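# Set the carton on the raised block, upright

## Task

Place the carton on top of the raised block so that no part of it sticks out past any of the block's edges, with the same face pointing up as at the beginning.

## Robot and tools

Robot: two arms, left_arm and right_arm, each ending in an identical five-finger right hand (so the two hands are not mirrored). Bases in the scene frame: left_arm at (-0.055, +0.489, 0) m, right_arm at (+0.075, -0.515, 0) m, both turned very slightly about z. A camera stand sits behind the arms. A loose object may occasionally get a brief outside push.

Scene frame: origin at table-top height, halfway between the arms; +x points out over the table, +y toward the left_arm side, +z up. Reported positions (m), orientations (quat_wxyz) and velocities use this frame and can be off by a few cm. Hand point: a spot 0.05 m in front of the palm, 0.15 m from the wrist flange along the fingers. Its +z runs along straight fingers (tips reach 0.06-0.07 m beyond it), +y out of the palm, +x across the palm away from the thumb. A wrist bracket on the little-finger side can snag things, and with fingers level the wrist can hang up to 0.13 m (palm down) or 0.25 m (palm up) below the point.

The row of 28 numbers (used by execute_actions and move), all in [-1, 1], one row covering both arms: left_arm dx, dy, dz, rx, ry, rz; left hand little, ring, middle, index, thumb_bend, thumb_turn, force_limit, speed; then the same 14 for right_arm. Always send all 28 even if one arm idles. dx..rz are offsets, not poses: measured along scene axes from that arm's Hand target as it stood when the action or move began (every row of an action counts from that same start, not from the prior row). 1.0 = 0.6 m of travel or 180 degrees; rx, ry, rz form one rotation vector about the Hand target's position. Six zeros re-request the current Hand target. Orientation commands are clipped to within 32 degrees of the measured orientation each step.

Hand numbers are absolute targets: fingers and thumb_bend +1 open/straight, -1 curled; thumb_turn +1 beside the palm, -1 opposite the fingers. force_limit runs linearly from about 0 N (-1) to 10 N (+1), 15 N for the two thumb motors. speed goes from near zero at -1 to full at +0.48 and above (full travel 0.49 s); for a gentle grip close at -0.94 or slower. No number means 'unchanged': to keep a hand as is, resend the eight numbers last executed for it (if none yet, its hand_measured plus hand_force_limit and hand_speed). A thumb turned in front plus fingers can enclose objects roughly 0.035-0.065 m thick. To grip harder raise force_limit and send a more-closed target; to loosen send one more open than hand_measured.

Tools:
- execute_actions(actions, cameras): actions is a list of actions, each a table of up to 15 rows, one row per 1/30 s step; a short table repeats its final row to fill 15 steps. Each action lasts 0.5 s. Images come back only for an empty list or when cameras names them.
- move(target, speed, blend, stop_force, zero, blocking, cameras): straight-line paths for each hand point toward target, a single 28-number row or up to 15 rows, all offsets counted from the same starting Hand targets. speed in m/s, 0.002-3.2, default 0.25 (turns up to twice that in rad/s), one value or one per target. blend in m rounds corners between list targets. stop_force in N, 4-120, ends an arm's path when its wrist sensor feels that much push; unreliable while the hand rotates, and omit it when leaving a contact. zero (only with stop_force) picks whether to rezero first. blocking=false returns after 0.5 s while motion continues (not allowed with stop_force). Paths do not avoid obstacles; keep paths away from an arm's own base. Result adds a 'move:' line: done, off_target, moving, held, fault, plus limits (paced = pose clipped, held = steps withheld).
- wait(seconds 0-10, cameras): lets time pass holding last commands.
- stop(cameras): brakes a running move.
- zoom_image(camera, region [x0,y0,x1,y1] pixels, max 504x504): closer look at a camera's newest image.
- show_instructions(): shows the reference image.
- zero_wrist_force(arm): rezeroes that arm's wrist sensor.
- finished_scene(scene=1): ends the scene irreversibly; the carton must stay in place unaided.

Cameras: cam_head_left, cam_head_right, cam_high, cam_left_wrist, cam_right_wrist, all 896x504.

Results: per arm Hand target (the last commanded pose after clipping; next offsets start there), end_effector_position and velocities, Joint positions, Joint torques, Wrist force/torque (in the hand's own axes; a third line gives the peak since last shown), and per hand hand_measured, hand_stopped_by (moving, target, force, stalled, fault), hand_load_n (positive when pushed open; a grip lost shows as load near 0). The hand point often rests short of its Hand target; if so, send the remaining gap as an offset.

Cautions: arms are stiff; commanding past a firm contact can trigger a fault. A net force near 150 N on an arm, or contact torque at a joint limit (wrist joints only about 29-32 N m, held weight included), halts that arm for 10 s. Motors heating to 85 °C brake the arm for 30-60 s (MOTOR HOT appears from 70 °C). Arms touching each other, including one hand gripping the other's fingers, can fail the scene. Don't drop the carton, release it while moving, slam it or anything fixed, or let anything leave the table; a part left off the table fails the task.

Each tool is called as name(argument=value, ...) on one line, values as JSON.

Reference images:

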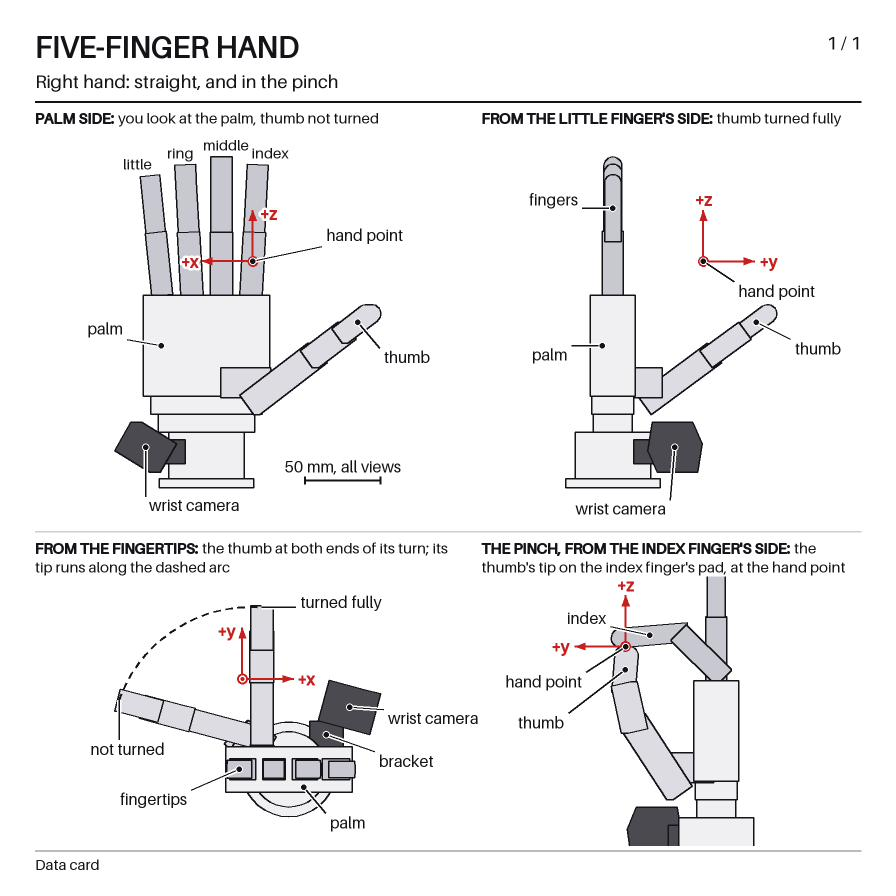

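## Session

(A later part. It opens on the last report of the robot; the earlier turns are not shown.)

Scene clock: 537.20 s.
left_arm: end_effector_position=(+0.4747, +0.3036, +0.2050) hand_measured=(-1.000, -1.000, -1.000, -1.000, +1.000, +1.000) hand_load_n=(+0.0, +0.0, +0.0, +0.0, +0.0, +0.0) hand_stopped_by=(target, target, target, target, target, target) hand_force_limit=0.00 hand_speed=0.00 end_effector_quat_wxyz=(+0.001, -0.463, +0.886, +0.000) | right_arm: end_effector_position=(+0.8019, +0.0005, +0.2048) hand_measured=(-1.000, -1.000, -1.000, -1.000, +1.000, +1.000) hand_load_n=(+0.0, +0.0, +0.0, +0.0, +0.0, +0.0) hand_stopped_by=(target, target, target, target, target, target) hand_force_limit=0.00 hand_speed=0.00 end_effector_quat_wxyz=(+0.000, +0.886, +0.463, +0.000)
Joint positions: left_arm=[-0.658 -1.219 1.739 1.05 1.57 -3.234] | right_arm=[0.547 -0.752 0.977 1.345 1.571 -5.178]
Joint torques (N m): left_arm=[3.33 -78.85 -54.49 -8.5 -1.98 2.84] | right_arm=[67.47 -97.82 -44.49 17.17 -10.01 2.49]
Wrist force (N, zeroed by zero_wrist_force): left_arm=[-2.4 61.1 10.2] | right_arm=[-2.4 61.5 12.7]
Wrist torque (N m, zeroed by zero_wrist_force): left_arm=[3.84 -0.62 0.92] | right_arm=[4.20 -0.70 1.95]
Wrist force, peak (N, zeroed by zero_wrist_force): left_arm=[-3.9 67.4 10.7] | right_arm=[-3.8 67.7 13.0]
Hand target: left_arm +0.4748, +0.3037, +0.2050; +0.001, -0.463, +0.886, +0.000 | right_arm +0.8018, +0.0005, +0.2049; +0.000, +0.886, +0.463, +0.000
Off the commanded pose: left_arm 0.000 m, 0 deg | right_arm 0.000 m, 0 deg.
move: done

move(target=[0.0212,-0.25,0,0,0,0,-1,-1,-1,-1,1,1,0,0,0.0212,-0.25,0,0,0,0,-1,-1,-1,-1,1,1,0,0], speed=0.08)

move(target=[0.0214,-0.25,0,0,0,0,-1,-1,-1,-1,1,1,0,0,0.0214,-0.25,0,0,0,0,-1,-1,-1,-1,1,1,0,0], speed=0.08, cameras=["cam_head_left", "cam_head_right", "cam_high"])

Scene clock: 552.17 s.
left_arm: end_effector_position=(+0.4874, +0.1537, +0.2050) hand_measured=(-1.000, -1.000, -1.000, -1.000, +1.000, +1.000) hand_load_n=(+0.0, +0.0, +0.5, +0.0, +0.0, +0.0) hand_stopped_by=(target, target, target, target, target, target) hand_force_limit=0.00 hand_speed=0.00 end_effector_quat_wxyz=(+0.001, -0.463, +0.886, +0.000) | right_arm: end_effector_position=(+0.8146, -0.1495, +0.2048) hand_measured=(-1.000, -1.000, -1.000, -1.000, +1.000, +1.000) hand_load_n=(+0.0, +0.0, +0.0, +0.0, +0.0, +0.0) hand_stopped_by=(target, target, target, target, target, target) hand_force_limit=0.00 hand_speed=0.00 end_effector_quat_wxyz=(+0.000, +0.886, +0.463, +0.000)
Joint positions: left_arm=[-0.813 -1.093 1.551 1.112 1.57 -3.389] | right_arm=[0.378 -0.89 1.22 1.24 1.571 -5.347]
Joint torques (N m): left_arm=[13.72 -90.32 -51.46 -8.74 -4.92 2.69] | right_arm=[59.22 -84 -40.82 16.76 -12.9 2.32]
Wrist force (N, zeroed by zero_wrist_force): left_arm=[-2.7 55.5 9.7] | right_arm=[-2.2 56.0 12.7]
Wrist torque (N m, zeroed by zero_wrist_force): left_arm=[3.60 -0.09 0.70] | right_arm=[3.82 -0.26 1.85]
Wrist force, peak (N, zeroed by zero_wrist_force): left_arm=[-5.3 69.9 10.7] | right_arm=[-3.0 68.5 12.3]
Hand target: left_arm +0.4875, +0.1537, +0.2050; +0.001, -0.463, +0.886, +0.000 | right_arm +0.8145, -0.1495, +0.2049; +0.000, +0.886, +0.463, +0.000
Off the commanded pose: left_arm 0.000 m, 0 deg | right_arm 0.000 m, 0 deg.
move: done

Scene clock: 554.37 s.
left_arm: end_effector_position=(+0.5002, +0.0037, +0.2050) hand_measured=(-1.000, -1.000, -1.000, -1.000, +1.000, +1.000) hand_load_n=(+0.0, +0.0, +0.0, +0.0, +0.0, +0.0) hand_stopped_by=(target, target, target, target, target, target) hand_force_limit=0.00 hand_speed=0.00 end_effector_quat_wxyz=(+0.001, -0.463, +0.886, +0.000) | right_arm: end_effector_position=(+0.8273, -0.2996, +0.2048) hand_measured=(-1.000, -1.000, -1.000, -1.000, +1.000, +1.000) hand_load_n=(+0.0, +0.0, +0.0, +0.0, +0.0, -0.5) hand_stopped_by=(target, target, target, target, target, target) hand_force_limit=0.00 hand_speed=0.00 end_effector_quat_wxyz=(+0.000, +0.886, +0.463, +0.000)
Joint positions: left_arm=[-0.925 -0.93 1.288 1.213 1.57 -3.501] | right_arm=[0.186 -0.979 1.369 1.18 1.571 -5.538]
Joint torques (N m): left_arm=[18.32 -102.89 -48.33 -8.78 -6.68 2.67] | right_arm=[48.16 -76.51 -33.26 12.81 -9.62 1.84]
Wrist force (N, zeroed by zero_wrist_force): left_arm=[-2.4 54.4 9.9] | right_arm=[-2.2 54.2 13.1]
Wrist torque (N m, zeroed by zero_wrist_force): left_arm=[3.58 0.24 0.63] | right_arm=[3.57 0.07 1.85]
Wrist force, peak (N, zeroed by zero_wrist_force): left_arm=[-4.9 62.5 10.3] | right_arm=[-2.1 61.4 13.0]
Hand target: left_arm +0.5004, +0.0037, +0.2050; +0.001, -0.463, +0.886, +0.000 | right_arm +0.8274, -0.2995, +0.2049; +0.000, +0.886, +0.463, +0.000
Off the commanded pose: left_arm 0.000 m, 0 deg | right_arm 0.000 m, 0 deg.
move: done
Images, in order (width x height): cam_head_left 896x504, cam_head_right 896x504, cam_high 896x504.

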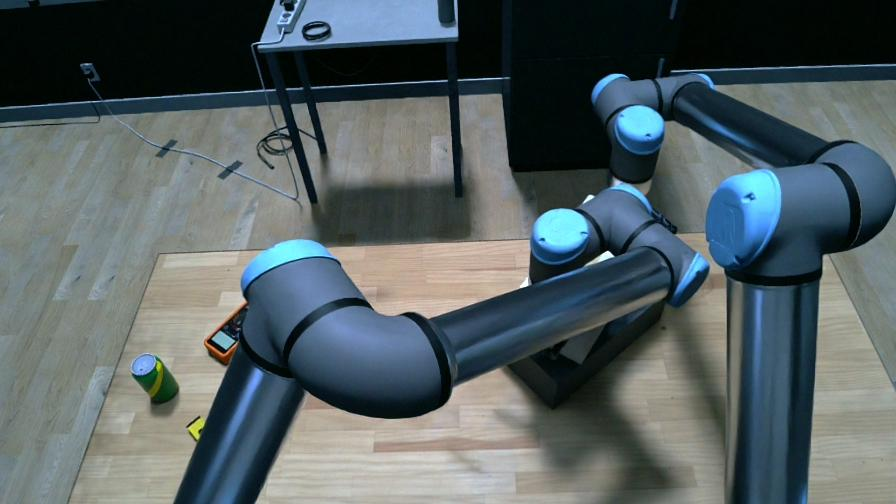

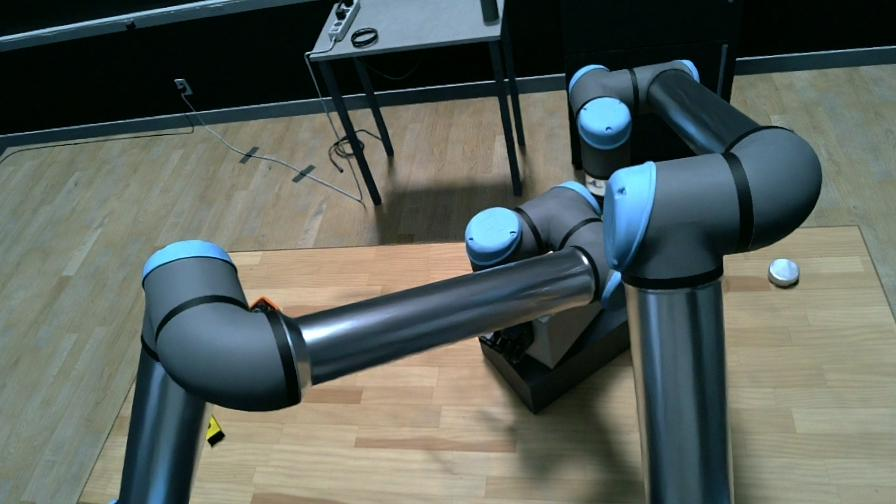

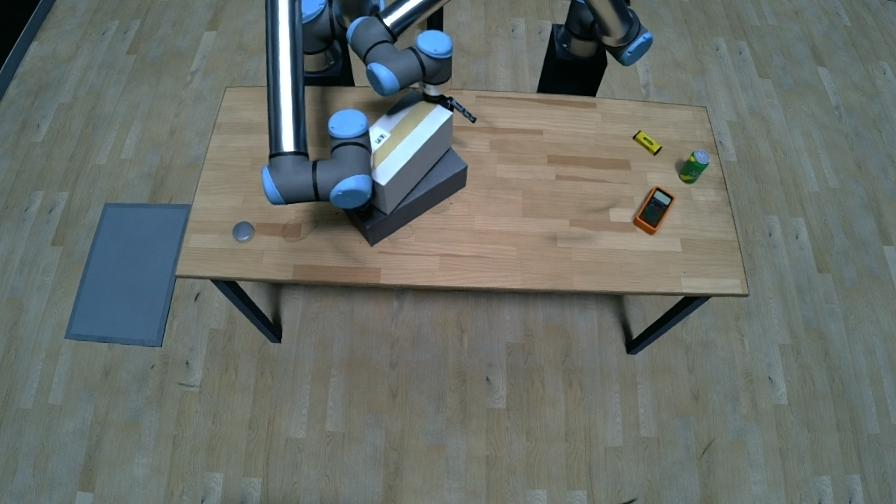

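move(target=[0.0180,0.0167,0,0,0,-0.0219,-1,-1,-1,-1,1,1,0,0,-0.0180,-0.0197,0,0,0,-0.0219,-1,-1,-1,-1,1,1,0,0], speed=0.05)

Scene clock: 576.13 s.
left_arm: end_effector_position=(+0.5113, +0.0138, +0.2050) hand_measured=(-1.000, -1.000, -1.000, -1.000, +1.000, +1.000) hand_load_n=(+0.0, +0.0, +0.0, +0.0, +0.0, +0.0) hand_stopped_by=(target, target, target, target, target, target) hand_force_limit=0.00 hand_speed=0.00 end_effector_quat_wxyz=(+0.001, -0.432, +0.902, +0.000) | right_arm: end_effector_position=(+0.8164, -0.3114, +0.2048) hand_measured=(-1.000, -1.000, -1.000, -1.000, +1.000, +1.000) hand_load_n=(+0.5, +0.0, +0.0, +0.5, +0.0, +0.0) hand_stopped_by=(target, target, target, target, target, target) hand_force_limit=0.00 hand_speed=0.00 end_effector_quat_wxyz=(+0.000, +0.902, +0.432, +0.000)
Joint positions: left_arm=[-0.912 -0.931 1.289 1.212 1.57 -3.42] | right_arm=[0.174 -0.994 1.394 1.17 1.571 -5.481]
Joint torques (N m): left_arm=[-6.96 -105.93 -50.09 -8.28 -5.02 -1.66] | right_arm=[46.05 -74.92 -31.58 10.25 -8.53 -2.32]
Wrist force (N, zeroed by zero_wrist_force): left_arm=[3.6 56.2 10.2] | right_arm=[3.5 57.0 13.0]
Wrist torque (N m, zeroed by zero_wrist_force): left_arm=[3.63 -0.55 2.60] | right_arm=[3.85 -0.65 2.15]
Wrist force, peak (N, zeroed by zero_wrist_force): left_arm=[3.5 69.3 10.0] | right_arm=[3.8 69.7 12.9]
Hand target: left_arm +0.5112, +0.0137, +0.2050; +0.001, -0.432, +0.902, +0.000 | right_arm +0.8166, -0.3113, +0.2049; +0.000, +0.902, +0.432, +0.000
Off the commanded pose: left_arm 0.000 m, 0 deg | right_arm 0.000 m, 0 deg.
move: done

move(target=[[0.0192,0.0155,0,0,0,-0.0220,-1,-1,-1,-1,1,1,0,0,-0.0193,-0.0183,0,0,0,-0.0220,-1,-1,-1,-1,1,1,0,0],[0.0395,0.0296,0,0,0,-0.0439,-1,-1,-1,-1,1,1,0,0,-0.0398,-0.0351,0,0,0,-0.0439,-1,-1,-1,-1,1,1,0,0],[0.0608,0.0423,0,0,0,-0.0659,-1,-1,-1,-1,1,1,0,0,-0.0612,-0.0508,0,0,0,-0.0659,-1,-1,-1,-1,1,1,0,0]], speed=0.05, cameras=["all"])

Scene clock: 595.10 s.
left_arm: end_effector_position=(+0.5478, +0.0392, +0.2050) hand_measured=(-1.000, -1.000, -1.000, -1.000, +1.000, +1.000) hand_load_n=(+0.0, +0.0, +0.0, +0.0, +0.0, +0.0) hand_stopped_by=(target, target, target, target, target, target) hand_force_limit=0.00 hand_speed=0.00 end_effector_quat_wxyz=(+0.001, -0.337, +0.942, +0.000) | right_arm: end_effector_position=(+0.7797, -0.3419, +0.2048) hand_measured=(-1.000, -1.000, -1.000, -1.000, +1.000, +1.000) hand_load_n=(+0.0, +0.5, +0.0, +0.0, +0.0, +0.0) hand_stopped_by=(target, target, target, target, target, target) hand_force_limit=0.00 hand_speed=0.00 end_effector_quat_wxyz=(+0.000, +0.942, +0.337, +0.000) end_effector_velocity=(+0.001, +0.000, +0.000) end_effector_angular_velocity=(+0.000, -0.001, +0.004)
Joint positions: left_arm=[-0.872 -0.925 1.279 1.216 1.57 -3.173] | right_arm=[0.142 -1.042 1.471 1.141 1.571 -5.306]
Joint velocities: left_arm=[within noise] | right_arm=[-0.001 0 -0.002 0 0 -0.005]
Joint torques (N m): left_arm=[-19.76 -95.69 -59.02 -1.57 1.7 -1.7] | right_arm=[47.81 -69.59 -34.56 9.87 -4.72 -2.01]
Wrist force (N, zeroed by zero_wrist_force): left_arm=[2.9 58.7 10.5] | right_arm=[2.8 59.3 13.1]
Wrist torque (N m, zeroed by zero_wrist_force): left_arm=[3.75 -0.95 2.57] | right_arm=[4.05 -1.02 2.13]
Wrist force, peak (N, zeroed by zero_wrist_force): left_arm=[3.5 68.4 10.0] | right_arm=[4.4 68.8 13.4]
Hand target: left_arm +0.5476, +0.0391, +0.2050; +0.001, -0.337, +0.942, +0.000 | right_arm +0.7798, -0.3418, +0.2049; +0.000, +0.942, +0.337, +0.000
Off the commanded pose: left_arm 0.000 m, 0 deg | right_arm 0.000 m, 0 deg.
move: done
camera_calibration:
cam_left_wrist: T_world_to_cam=[[-0.831013, 0.55597, -0.0177515, 0.433081], [0.45891, 0.703272, 0.542965, -0.387944], [0.314356, 0.443064, -0.839568, 0.104065], [0, 0, 0, 1]] pos_world=[0.505213, -0.0140576, 0.305697]
cam_right_wrist: T_world_to_cam=[[0.809159, -0.5872, -0.0213829, -0.821663], [-0.506593, -0.715596, 0.480923, 0.0524201], [-0.297699, -0.378311, -0.876502, 0.400048], [0, 0, 0, 1]] pos_world=[0.810506, -0.293627, 0.307863]

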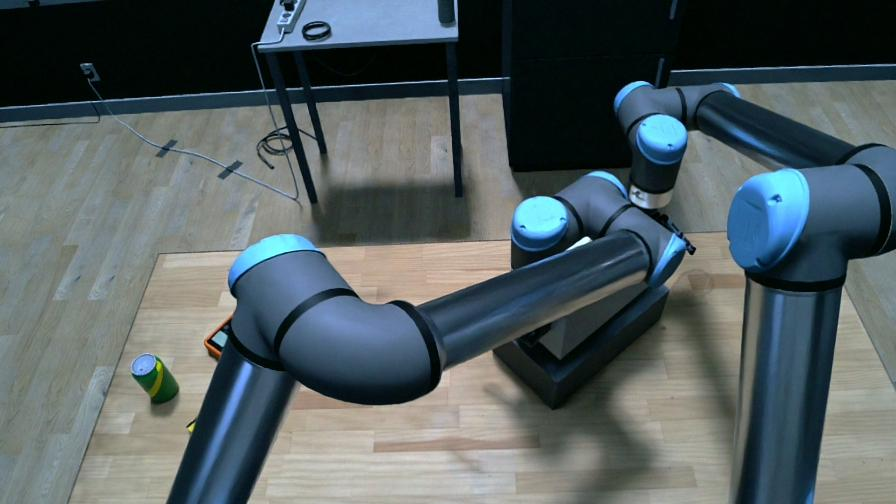

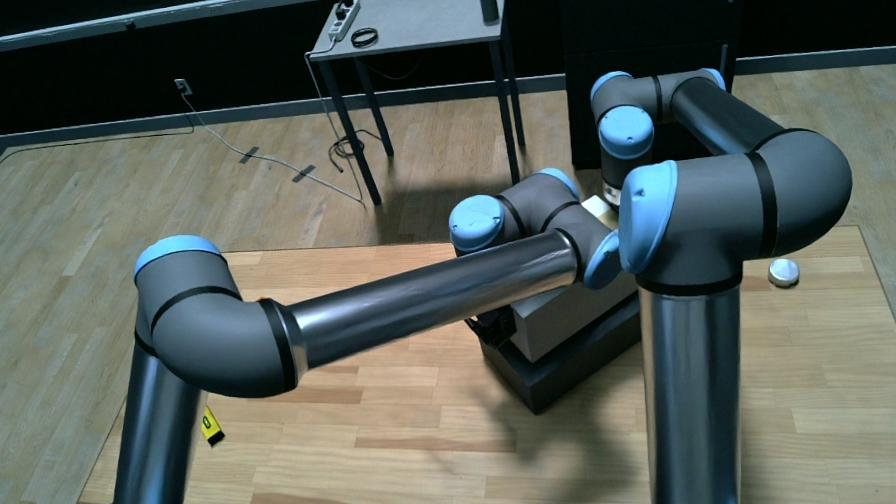

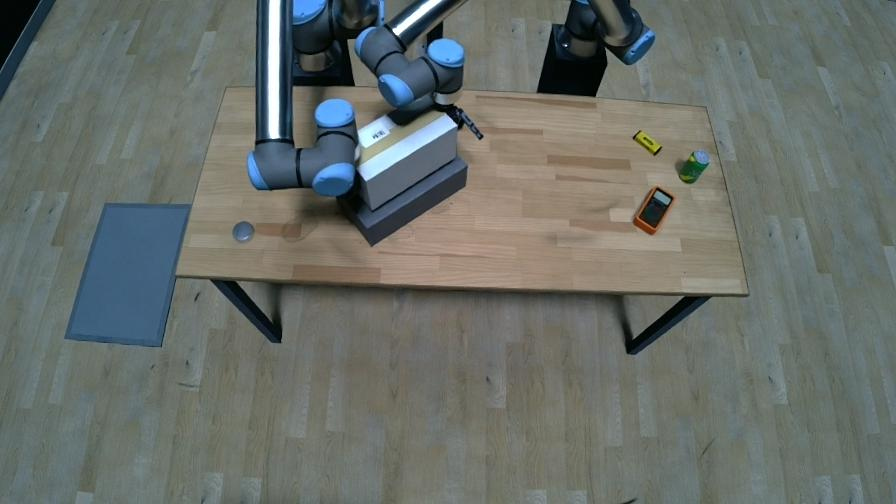

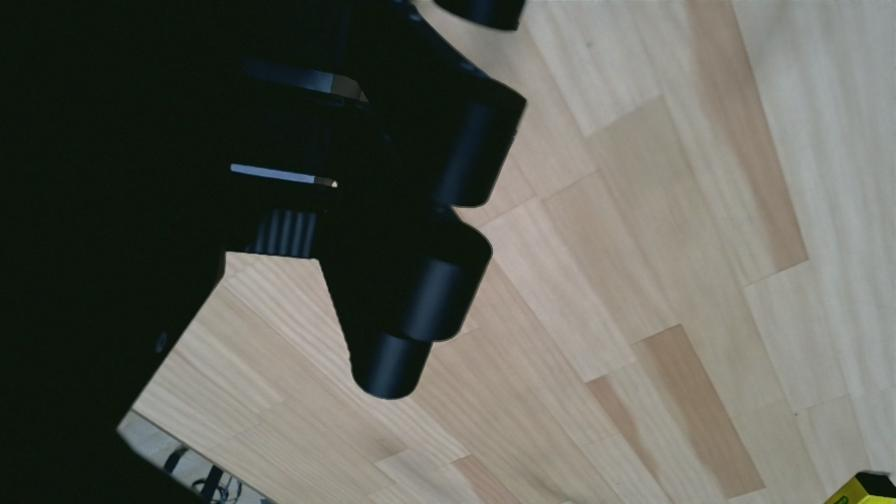

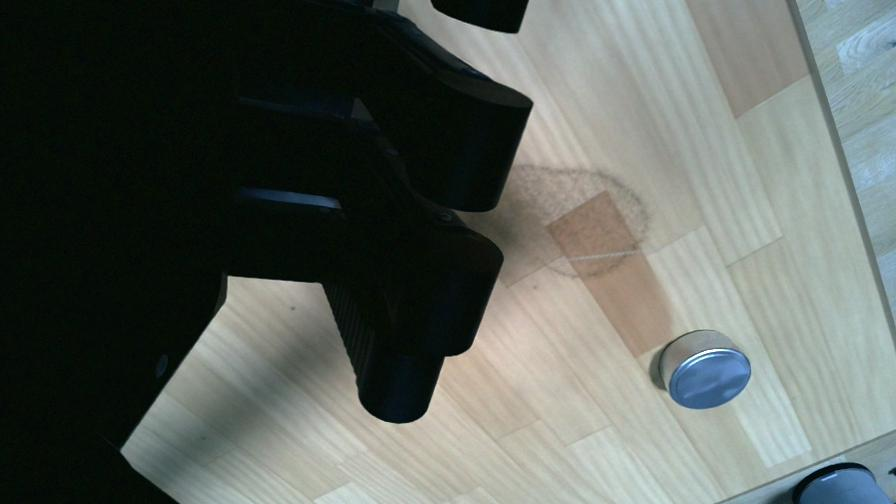

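zoom_image(camera="cam_high", region=[310, 80, 490, 260])

zoom_image(camera="cam_head_right", region=[460, 170, 660, 420])

zoom_image(camera="cam_head_left", region=[490, 180, 690, 420])

Scaled by 2.800 from the camera's 896x504 image, which has a finer 1280x720 frame.

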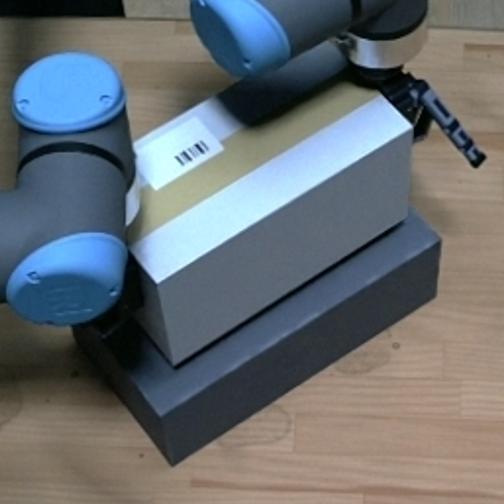

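Scaled by 2.016 from the camera's 896x504 image, which has a finer 1280x720 frame.

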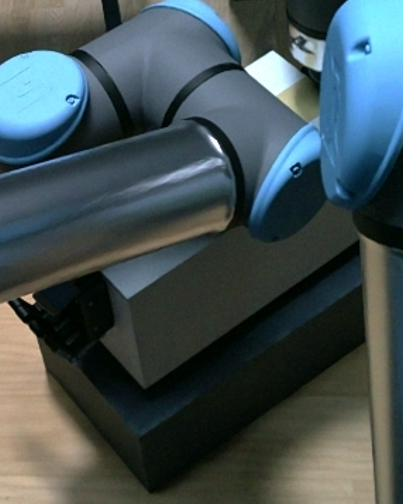

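Scaled by 2.100 from the camera's 896x504 image, which has a finer 1280x720 frame.

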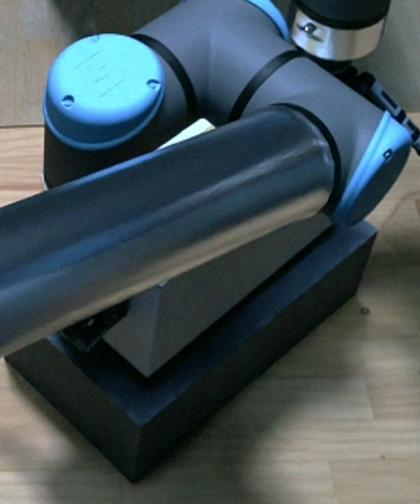

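move(target=[0,0,-0.05,0,0,0,-1,-1,-1,-1,1,1,0,0,0,0,-0.05,0,0,0,-1,-1,-1,-1,1,1,0,0], speed=0.05)

move(target=[0,0,-0.045,0,0,0,-1,-1,-1,-1,1,1,0,0,0,0,-0.045,0,0,0,-1,-1,-1,-1,1,1,0,0], speed=0.01, stop_force=10, cameras=["cam_head_right", "cam_high"])

Scene clock: 642.90 s.
left_arm: end_effector_position=(+0.5476, +0.0391, +0.1748) hand_measured=(-1.000, -1.000, -1.000, -1.000, +1.000, +1.000) hand_load_n=(+0.0, +0.0, +0.0, +0.0, +0.0, +0.0) hand_stopped_by=(target, target, target, target, target, target) hand_force_limit=0.00 hand_speed=0.00 end_effector_quat_wxyz=(+0.001, -0.337, +0.942, +0.000) end_effector_velocity=(+0.000, +0.001, +0.002) end_effector_angular_velocity=(+0.003, +0.000, +0.000) | right_arm: end_effector_position=(+0.7798, -0.3418, +0.1747) hand_measured=(-1.000, -1.000, -1.000, -1.000, +1.000, +1.000) hand_load_n=(+0.0, +0.0, +0.0, +0.0, +0.0, +0.0) hand_stopped_by=(target, target, target, target, target, target) hand_force_limit=0.00 hand_speed=0.00 end_effector_quat_wxyz=(+0.000, +0.942, +0.337, +0.000) end_effector_velocity=(-0.001, +0.001, +0.002) end_effector_angular_velocity=(+0.000, +0.002, +0.003)
Joint positions: left_arm=[-0.873 -0.906 1.304 1.172 1.57 -3.173] | right_arm=[0.142 -1.02 1.495 1.095 1.571 -5.306]
Joint velocities: left_arm=[0 -0.001 -0.001 0.005 -0.002 0] | right_arm=[0.001 -0.002 -0.001 0.005 0 -0.001]
Joint torques (N m): left_arm=[-22.77 -102.9 -63.15 -2.61 1.67 2.47] | right_arm=[40.06 -77.09 -26.65 13.48 -4.77 1.54]
Wrist force (N, zeroed by zero_wrist_force): left_arm=[4.1 56.6 -1.2] | right_arm=[-1.2 55.5 -6.6]
Wrist torque (N m, zeroed by zero_wrist_force): left_arm=[4.53 -0.44 2.39] | right_arm=[5.19 0.27 1.65]
Wrist force, peak (N, zeroed by zero_wrist_force): left_arm=[2.3 59.2 9.9] | right_arm=[1.9 59.4 13.2]
Hand target: left_arm +0.5476, +0.0391, +0.1750; +0.001, -0.337, +0.942, +0.000 | right_arm +0.7798, -0.3418, +0.1749; +0.000, +0.942, +0.337, +0.000
Off the commanded pose: left_arm 0.000 m, 0 deg | right_arm 0.000 m, 0 deg.
move: done

Scene clock: 645.03 s.
left_arm: end_effector_position=(+0.5476, +0.0391, +0.1745) hand_measured=(-1.000, -1.000, -1.000, -1.000, +1.000, +1.000) hand_load_n=(+0.0, +0.0, +0.5, +0.0, +0.0, +0.0) hand_stopped_by=(target, target, target, target, target, target) hand_force_limit=0.00 hand_speed=0.00 end_effector_quat_wxyz=(+0.001, -0.337, +0.942, +0.000) | right_arm: end_effector_position=(+0.7798, -0.3418, +0.1665) hand_measured=(-1.000, -1.000, -1.000, -1.000, +1.000, +1.000) hand_load_n=(+0.0, +0.0, +0.0, +0.0, +0.0, +0.0) hand_stopped_by=(target, target, target, target, target, target) hand_force_limit=0.00 hand_speed=0.00 end_effector_quat_wxyz=(+0.000, +0.942, +0.337, +0.000)
Joint positions: left_arm=[-0.873 -0.906 1.304 1.172 1.57 -3.173] | right_arm=[0.142 -1.014 1.501 1.083 1.571 -5.306]
Joint torques (N m): left_arm=[-23.12 -99.7 -61.72 -2.27 1.69 2.39] | right_arm=[33.18 -81.01 -31.94 15.33 -4.76 1.83]
Wrist force (N, zeroed by zero_wrist_force): left_arm=[2.2 57.6 -3.9] | right_arm=[-0.8 52.4 2.4]
Wrist torque (N m, zeroed by zero_wrist_force): left_arm=[4.88 -0.06 2.19] | right_arm=[4.28 -0.11 1.54]
Wrist force, peak (N, zeroed by zero_wrist_force): left_arm=[4.7 57.1 -20.4] | right_arm=[0.4 57.8 -19.2]
Hand target: left_arm +0.5476, +0.0391, +0.1745; +0.001, -0.337, +0.942, +0.000 (not the last commanded pose) | right_arm +0.7798, -0.3418, +0.1665; +0.000, +0.942, +0.337, +0.000 (not the last commanded pose)
Off the commanded pose: left_arm 0.027 m, 0 deg | right_arm 0.019 m, 0 deg.
move: contact (left_arm, right_arm)
Images, in order (width x height): cam_head_right 896x504, cam_high 896x504.

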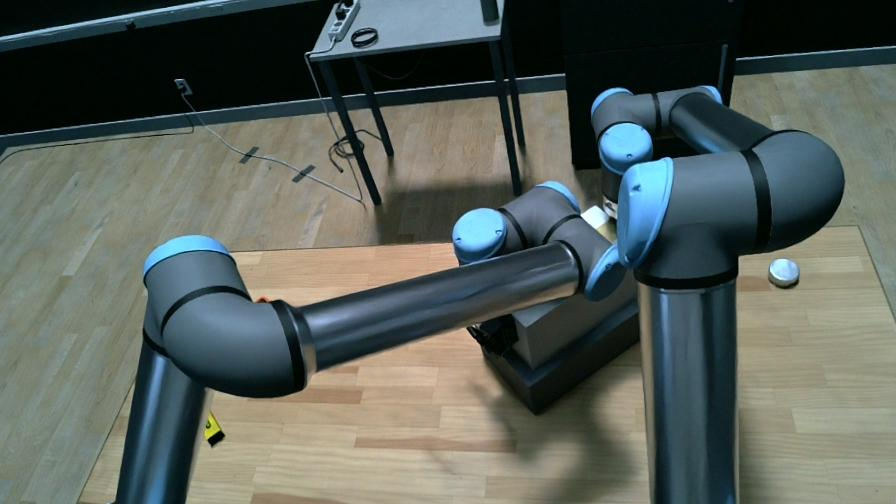

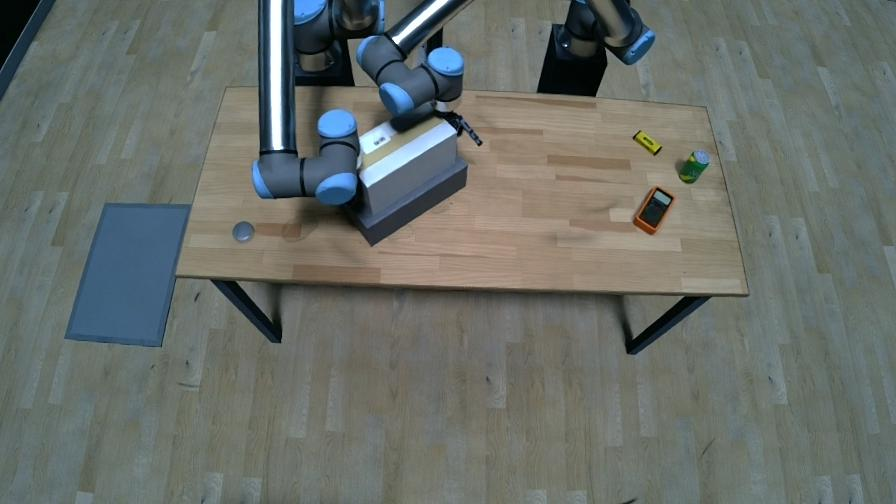

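zoom_image(camera="cam_high", region=[310, 80, 490, 260])

zoom_image(camera="cam_head_right", region=[460, 170, 660, 420])

Scaled by 2.800 from the camera's 896x504 image, which has a finer 1280x720 frame.

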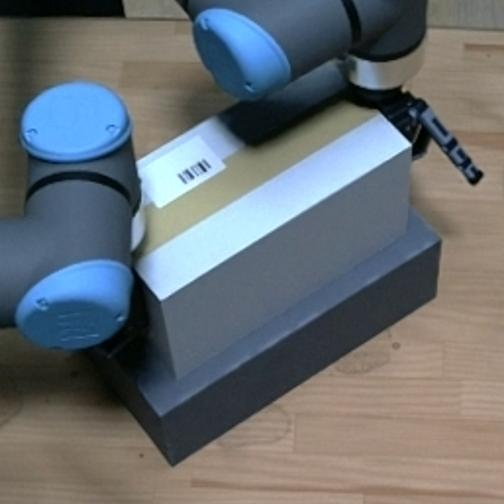

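Scaled by 2.016 from the camera's 896x504 image, which has a finer 1280x720 frame.

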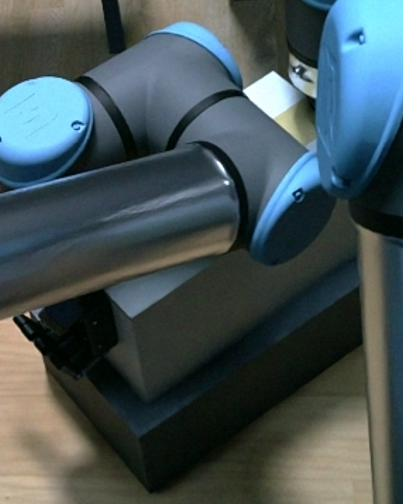

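move(target=[[-0.0053,0.0064,0,0,0,0,-1,-1,-1,-1,1,1,0,0,0.0053,-0.0064,0,0,0,0,-1,-1,-1,-1,1,1,0,0],[-0.0845,0.103,0,0,0,0,-1,-1,-1,-1,1,1,0,0,0.0845,-0.103,0,0,0,0,-1,-1,-1,-1,1,1,0,0]], speed=[0.02, 0.1], cameras=["cam_head_left", "cam_head_right", "cam_high"])

Scene clock: 704.23 s.
left_arm: end_effector_position=(+0.4970, +0.1008, +0.1746) hand_measured=(-1.000, -1.000, -1.000, -1.000, +1.000, +1.000) hand_load_n=(+0.0, +0.0, +0.0, +0.0, -0.5, +0.0) hand_stopped_by=(target, target, target, target, target, target) hand_force_limit=0.00 hand_speed=0.00 end_effector_quat_wxyz=(+0.001, -0.337, +0.942, +0.000) | right_arm: end_effector_position=(+0.8305, -0.4036, +0.1665) hand_measured=(-1.000, -1.000, -1.000, -1.000, +1.000, +1.000) hand_load_n=(+0.0, +0.0, +0.0, +0.0, +0.0, +0.0) hand_stopped_by=(target, target, target, target, target, target) hand_force_limit=0.00 hand_speed=0.00 end_effector_quat_wxyz=(+0.000, +0.942, +0.337, +0.000)
Joint positions: left_arm=[-0.876 -1.027 1.506 1.091 1.57 -3.176] | right_arm=[0.054 -0.967 1.422 1.114 1.571 -5.395]
Joint torques (N m): left_arm=[-13.73 -90.42 -26.28 8.24 -0.62 -0.31] | right_arm=[3.68 -76.03 -20.76 0.18 -1.03 0.84]
Wrist force (N, zeroed by zero_wrist_force): left_arm=[0.1 0.0 -0.2] | right_arm=[0.2 2.7 0.5]
Wrist torque (N m, zeroed by zero_wrist_force): left_arm=[0.01 -0.03 -0.30] | right_arm=[0.40 -0.06 0.35]
Wrist force, peak (N, zeroed by zero_wrist_force): left_arm=[2.6 58.0 -3.6] | right_arm=[-0.6 53.0 3.9]
Hand target: left_arm +0.4969, +0.1009, +0.1745; +0.001, -0.337, +0.942, +0.000 | right_arm +0.8305, -0.4036, +0.1665; +0.000, +0.942, +0.337, +0.000
Off the commanded pose: left_arm 0.000 m, 0 deg | right_arm 0.000 m, 0 deg.
move: done
Images, in order (width x height): cam_head_left 896x504, cam_head_right 896x504, cam_high 896x504.

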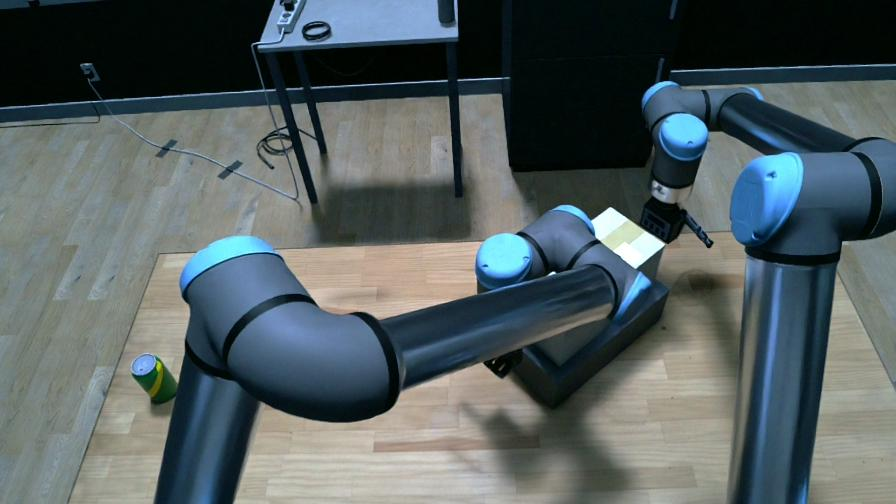

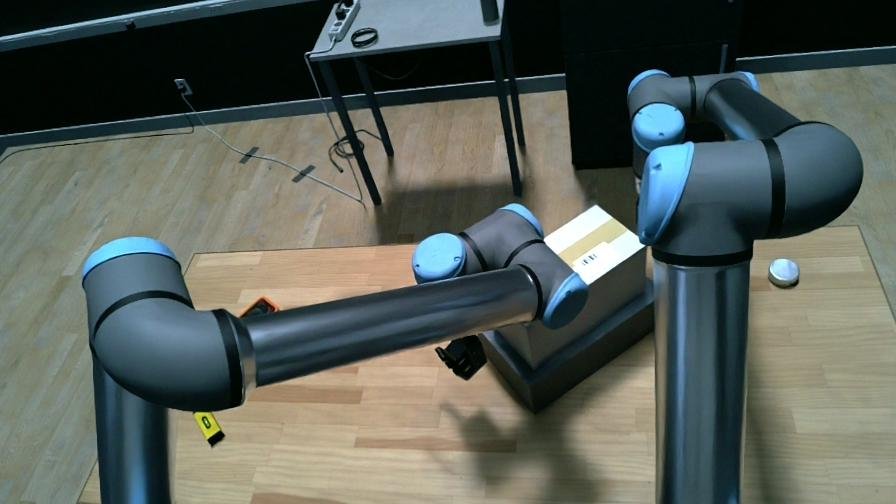

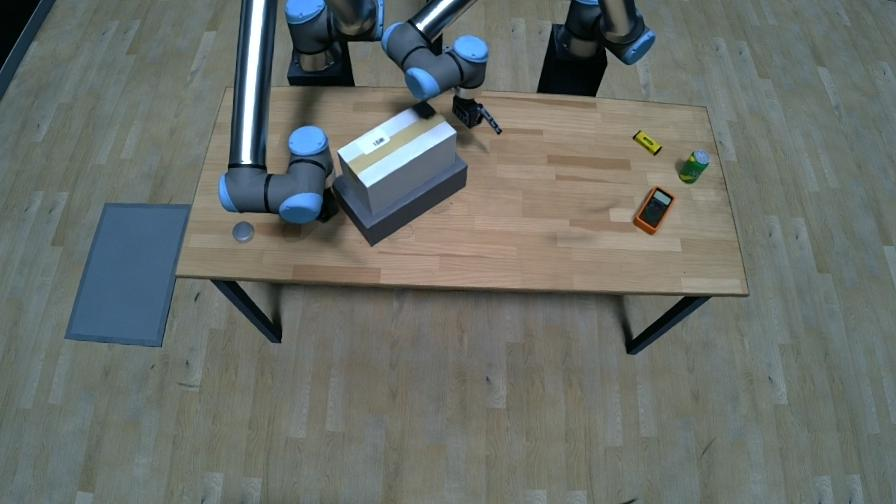

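zoom_image(camera="cam_high", region=[310, 80, 490, 260])

Scaled by 2.800 from the camera's 896x504 image, which has a finer 1280x720 frame.

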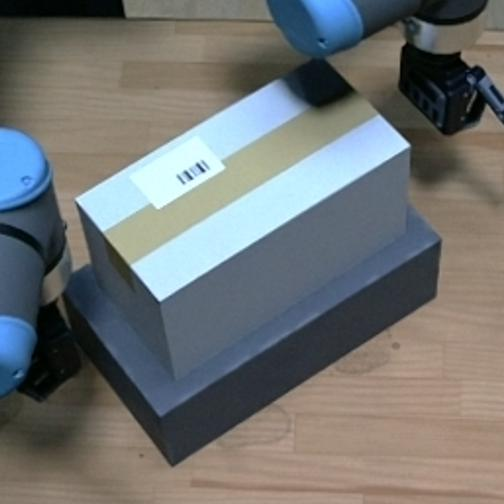

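finished_scene(scene=1)

The scene is finished: the task was done.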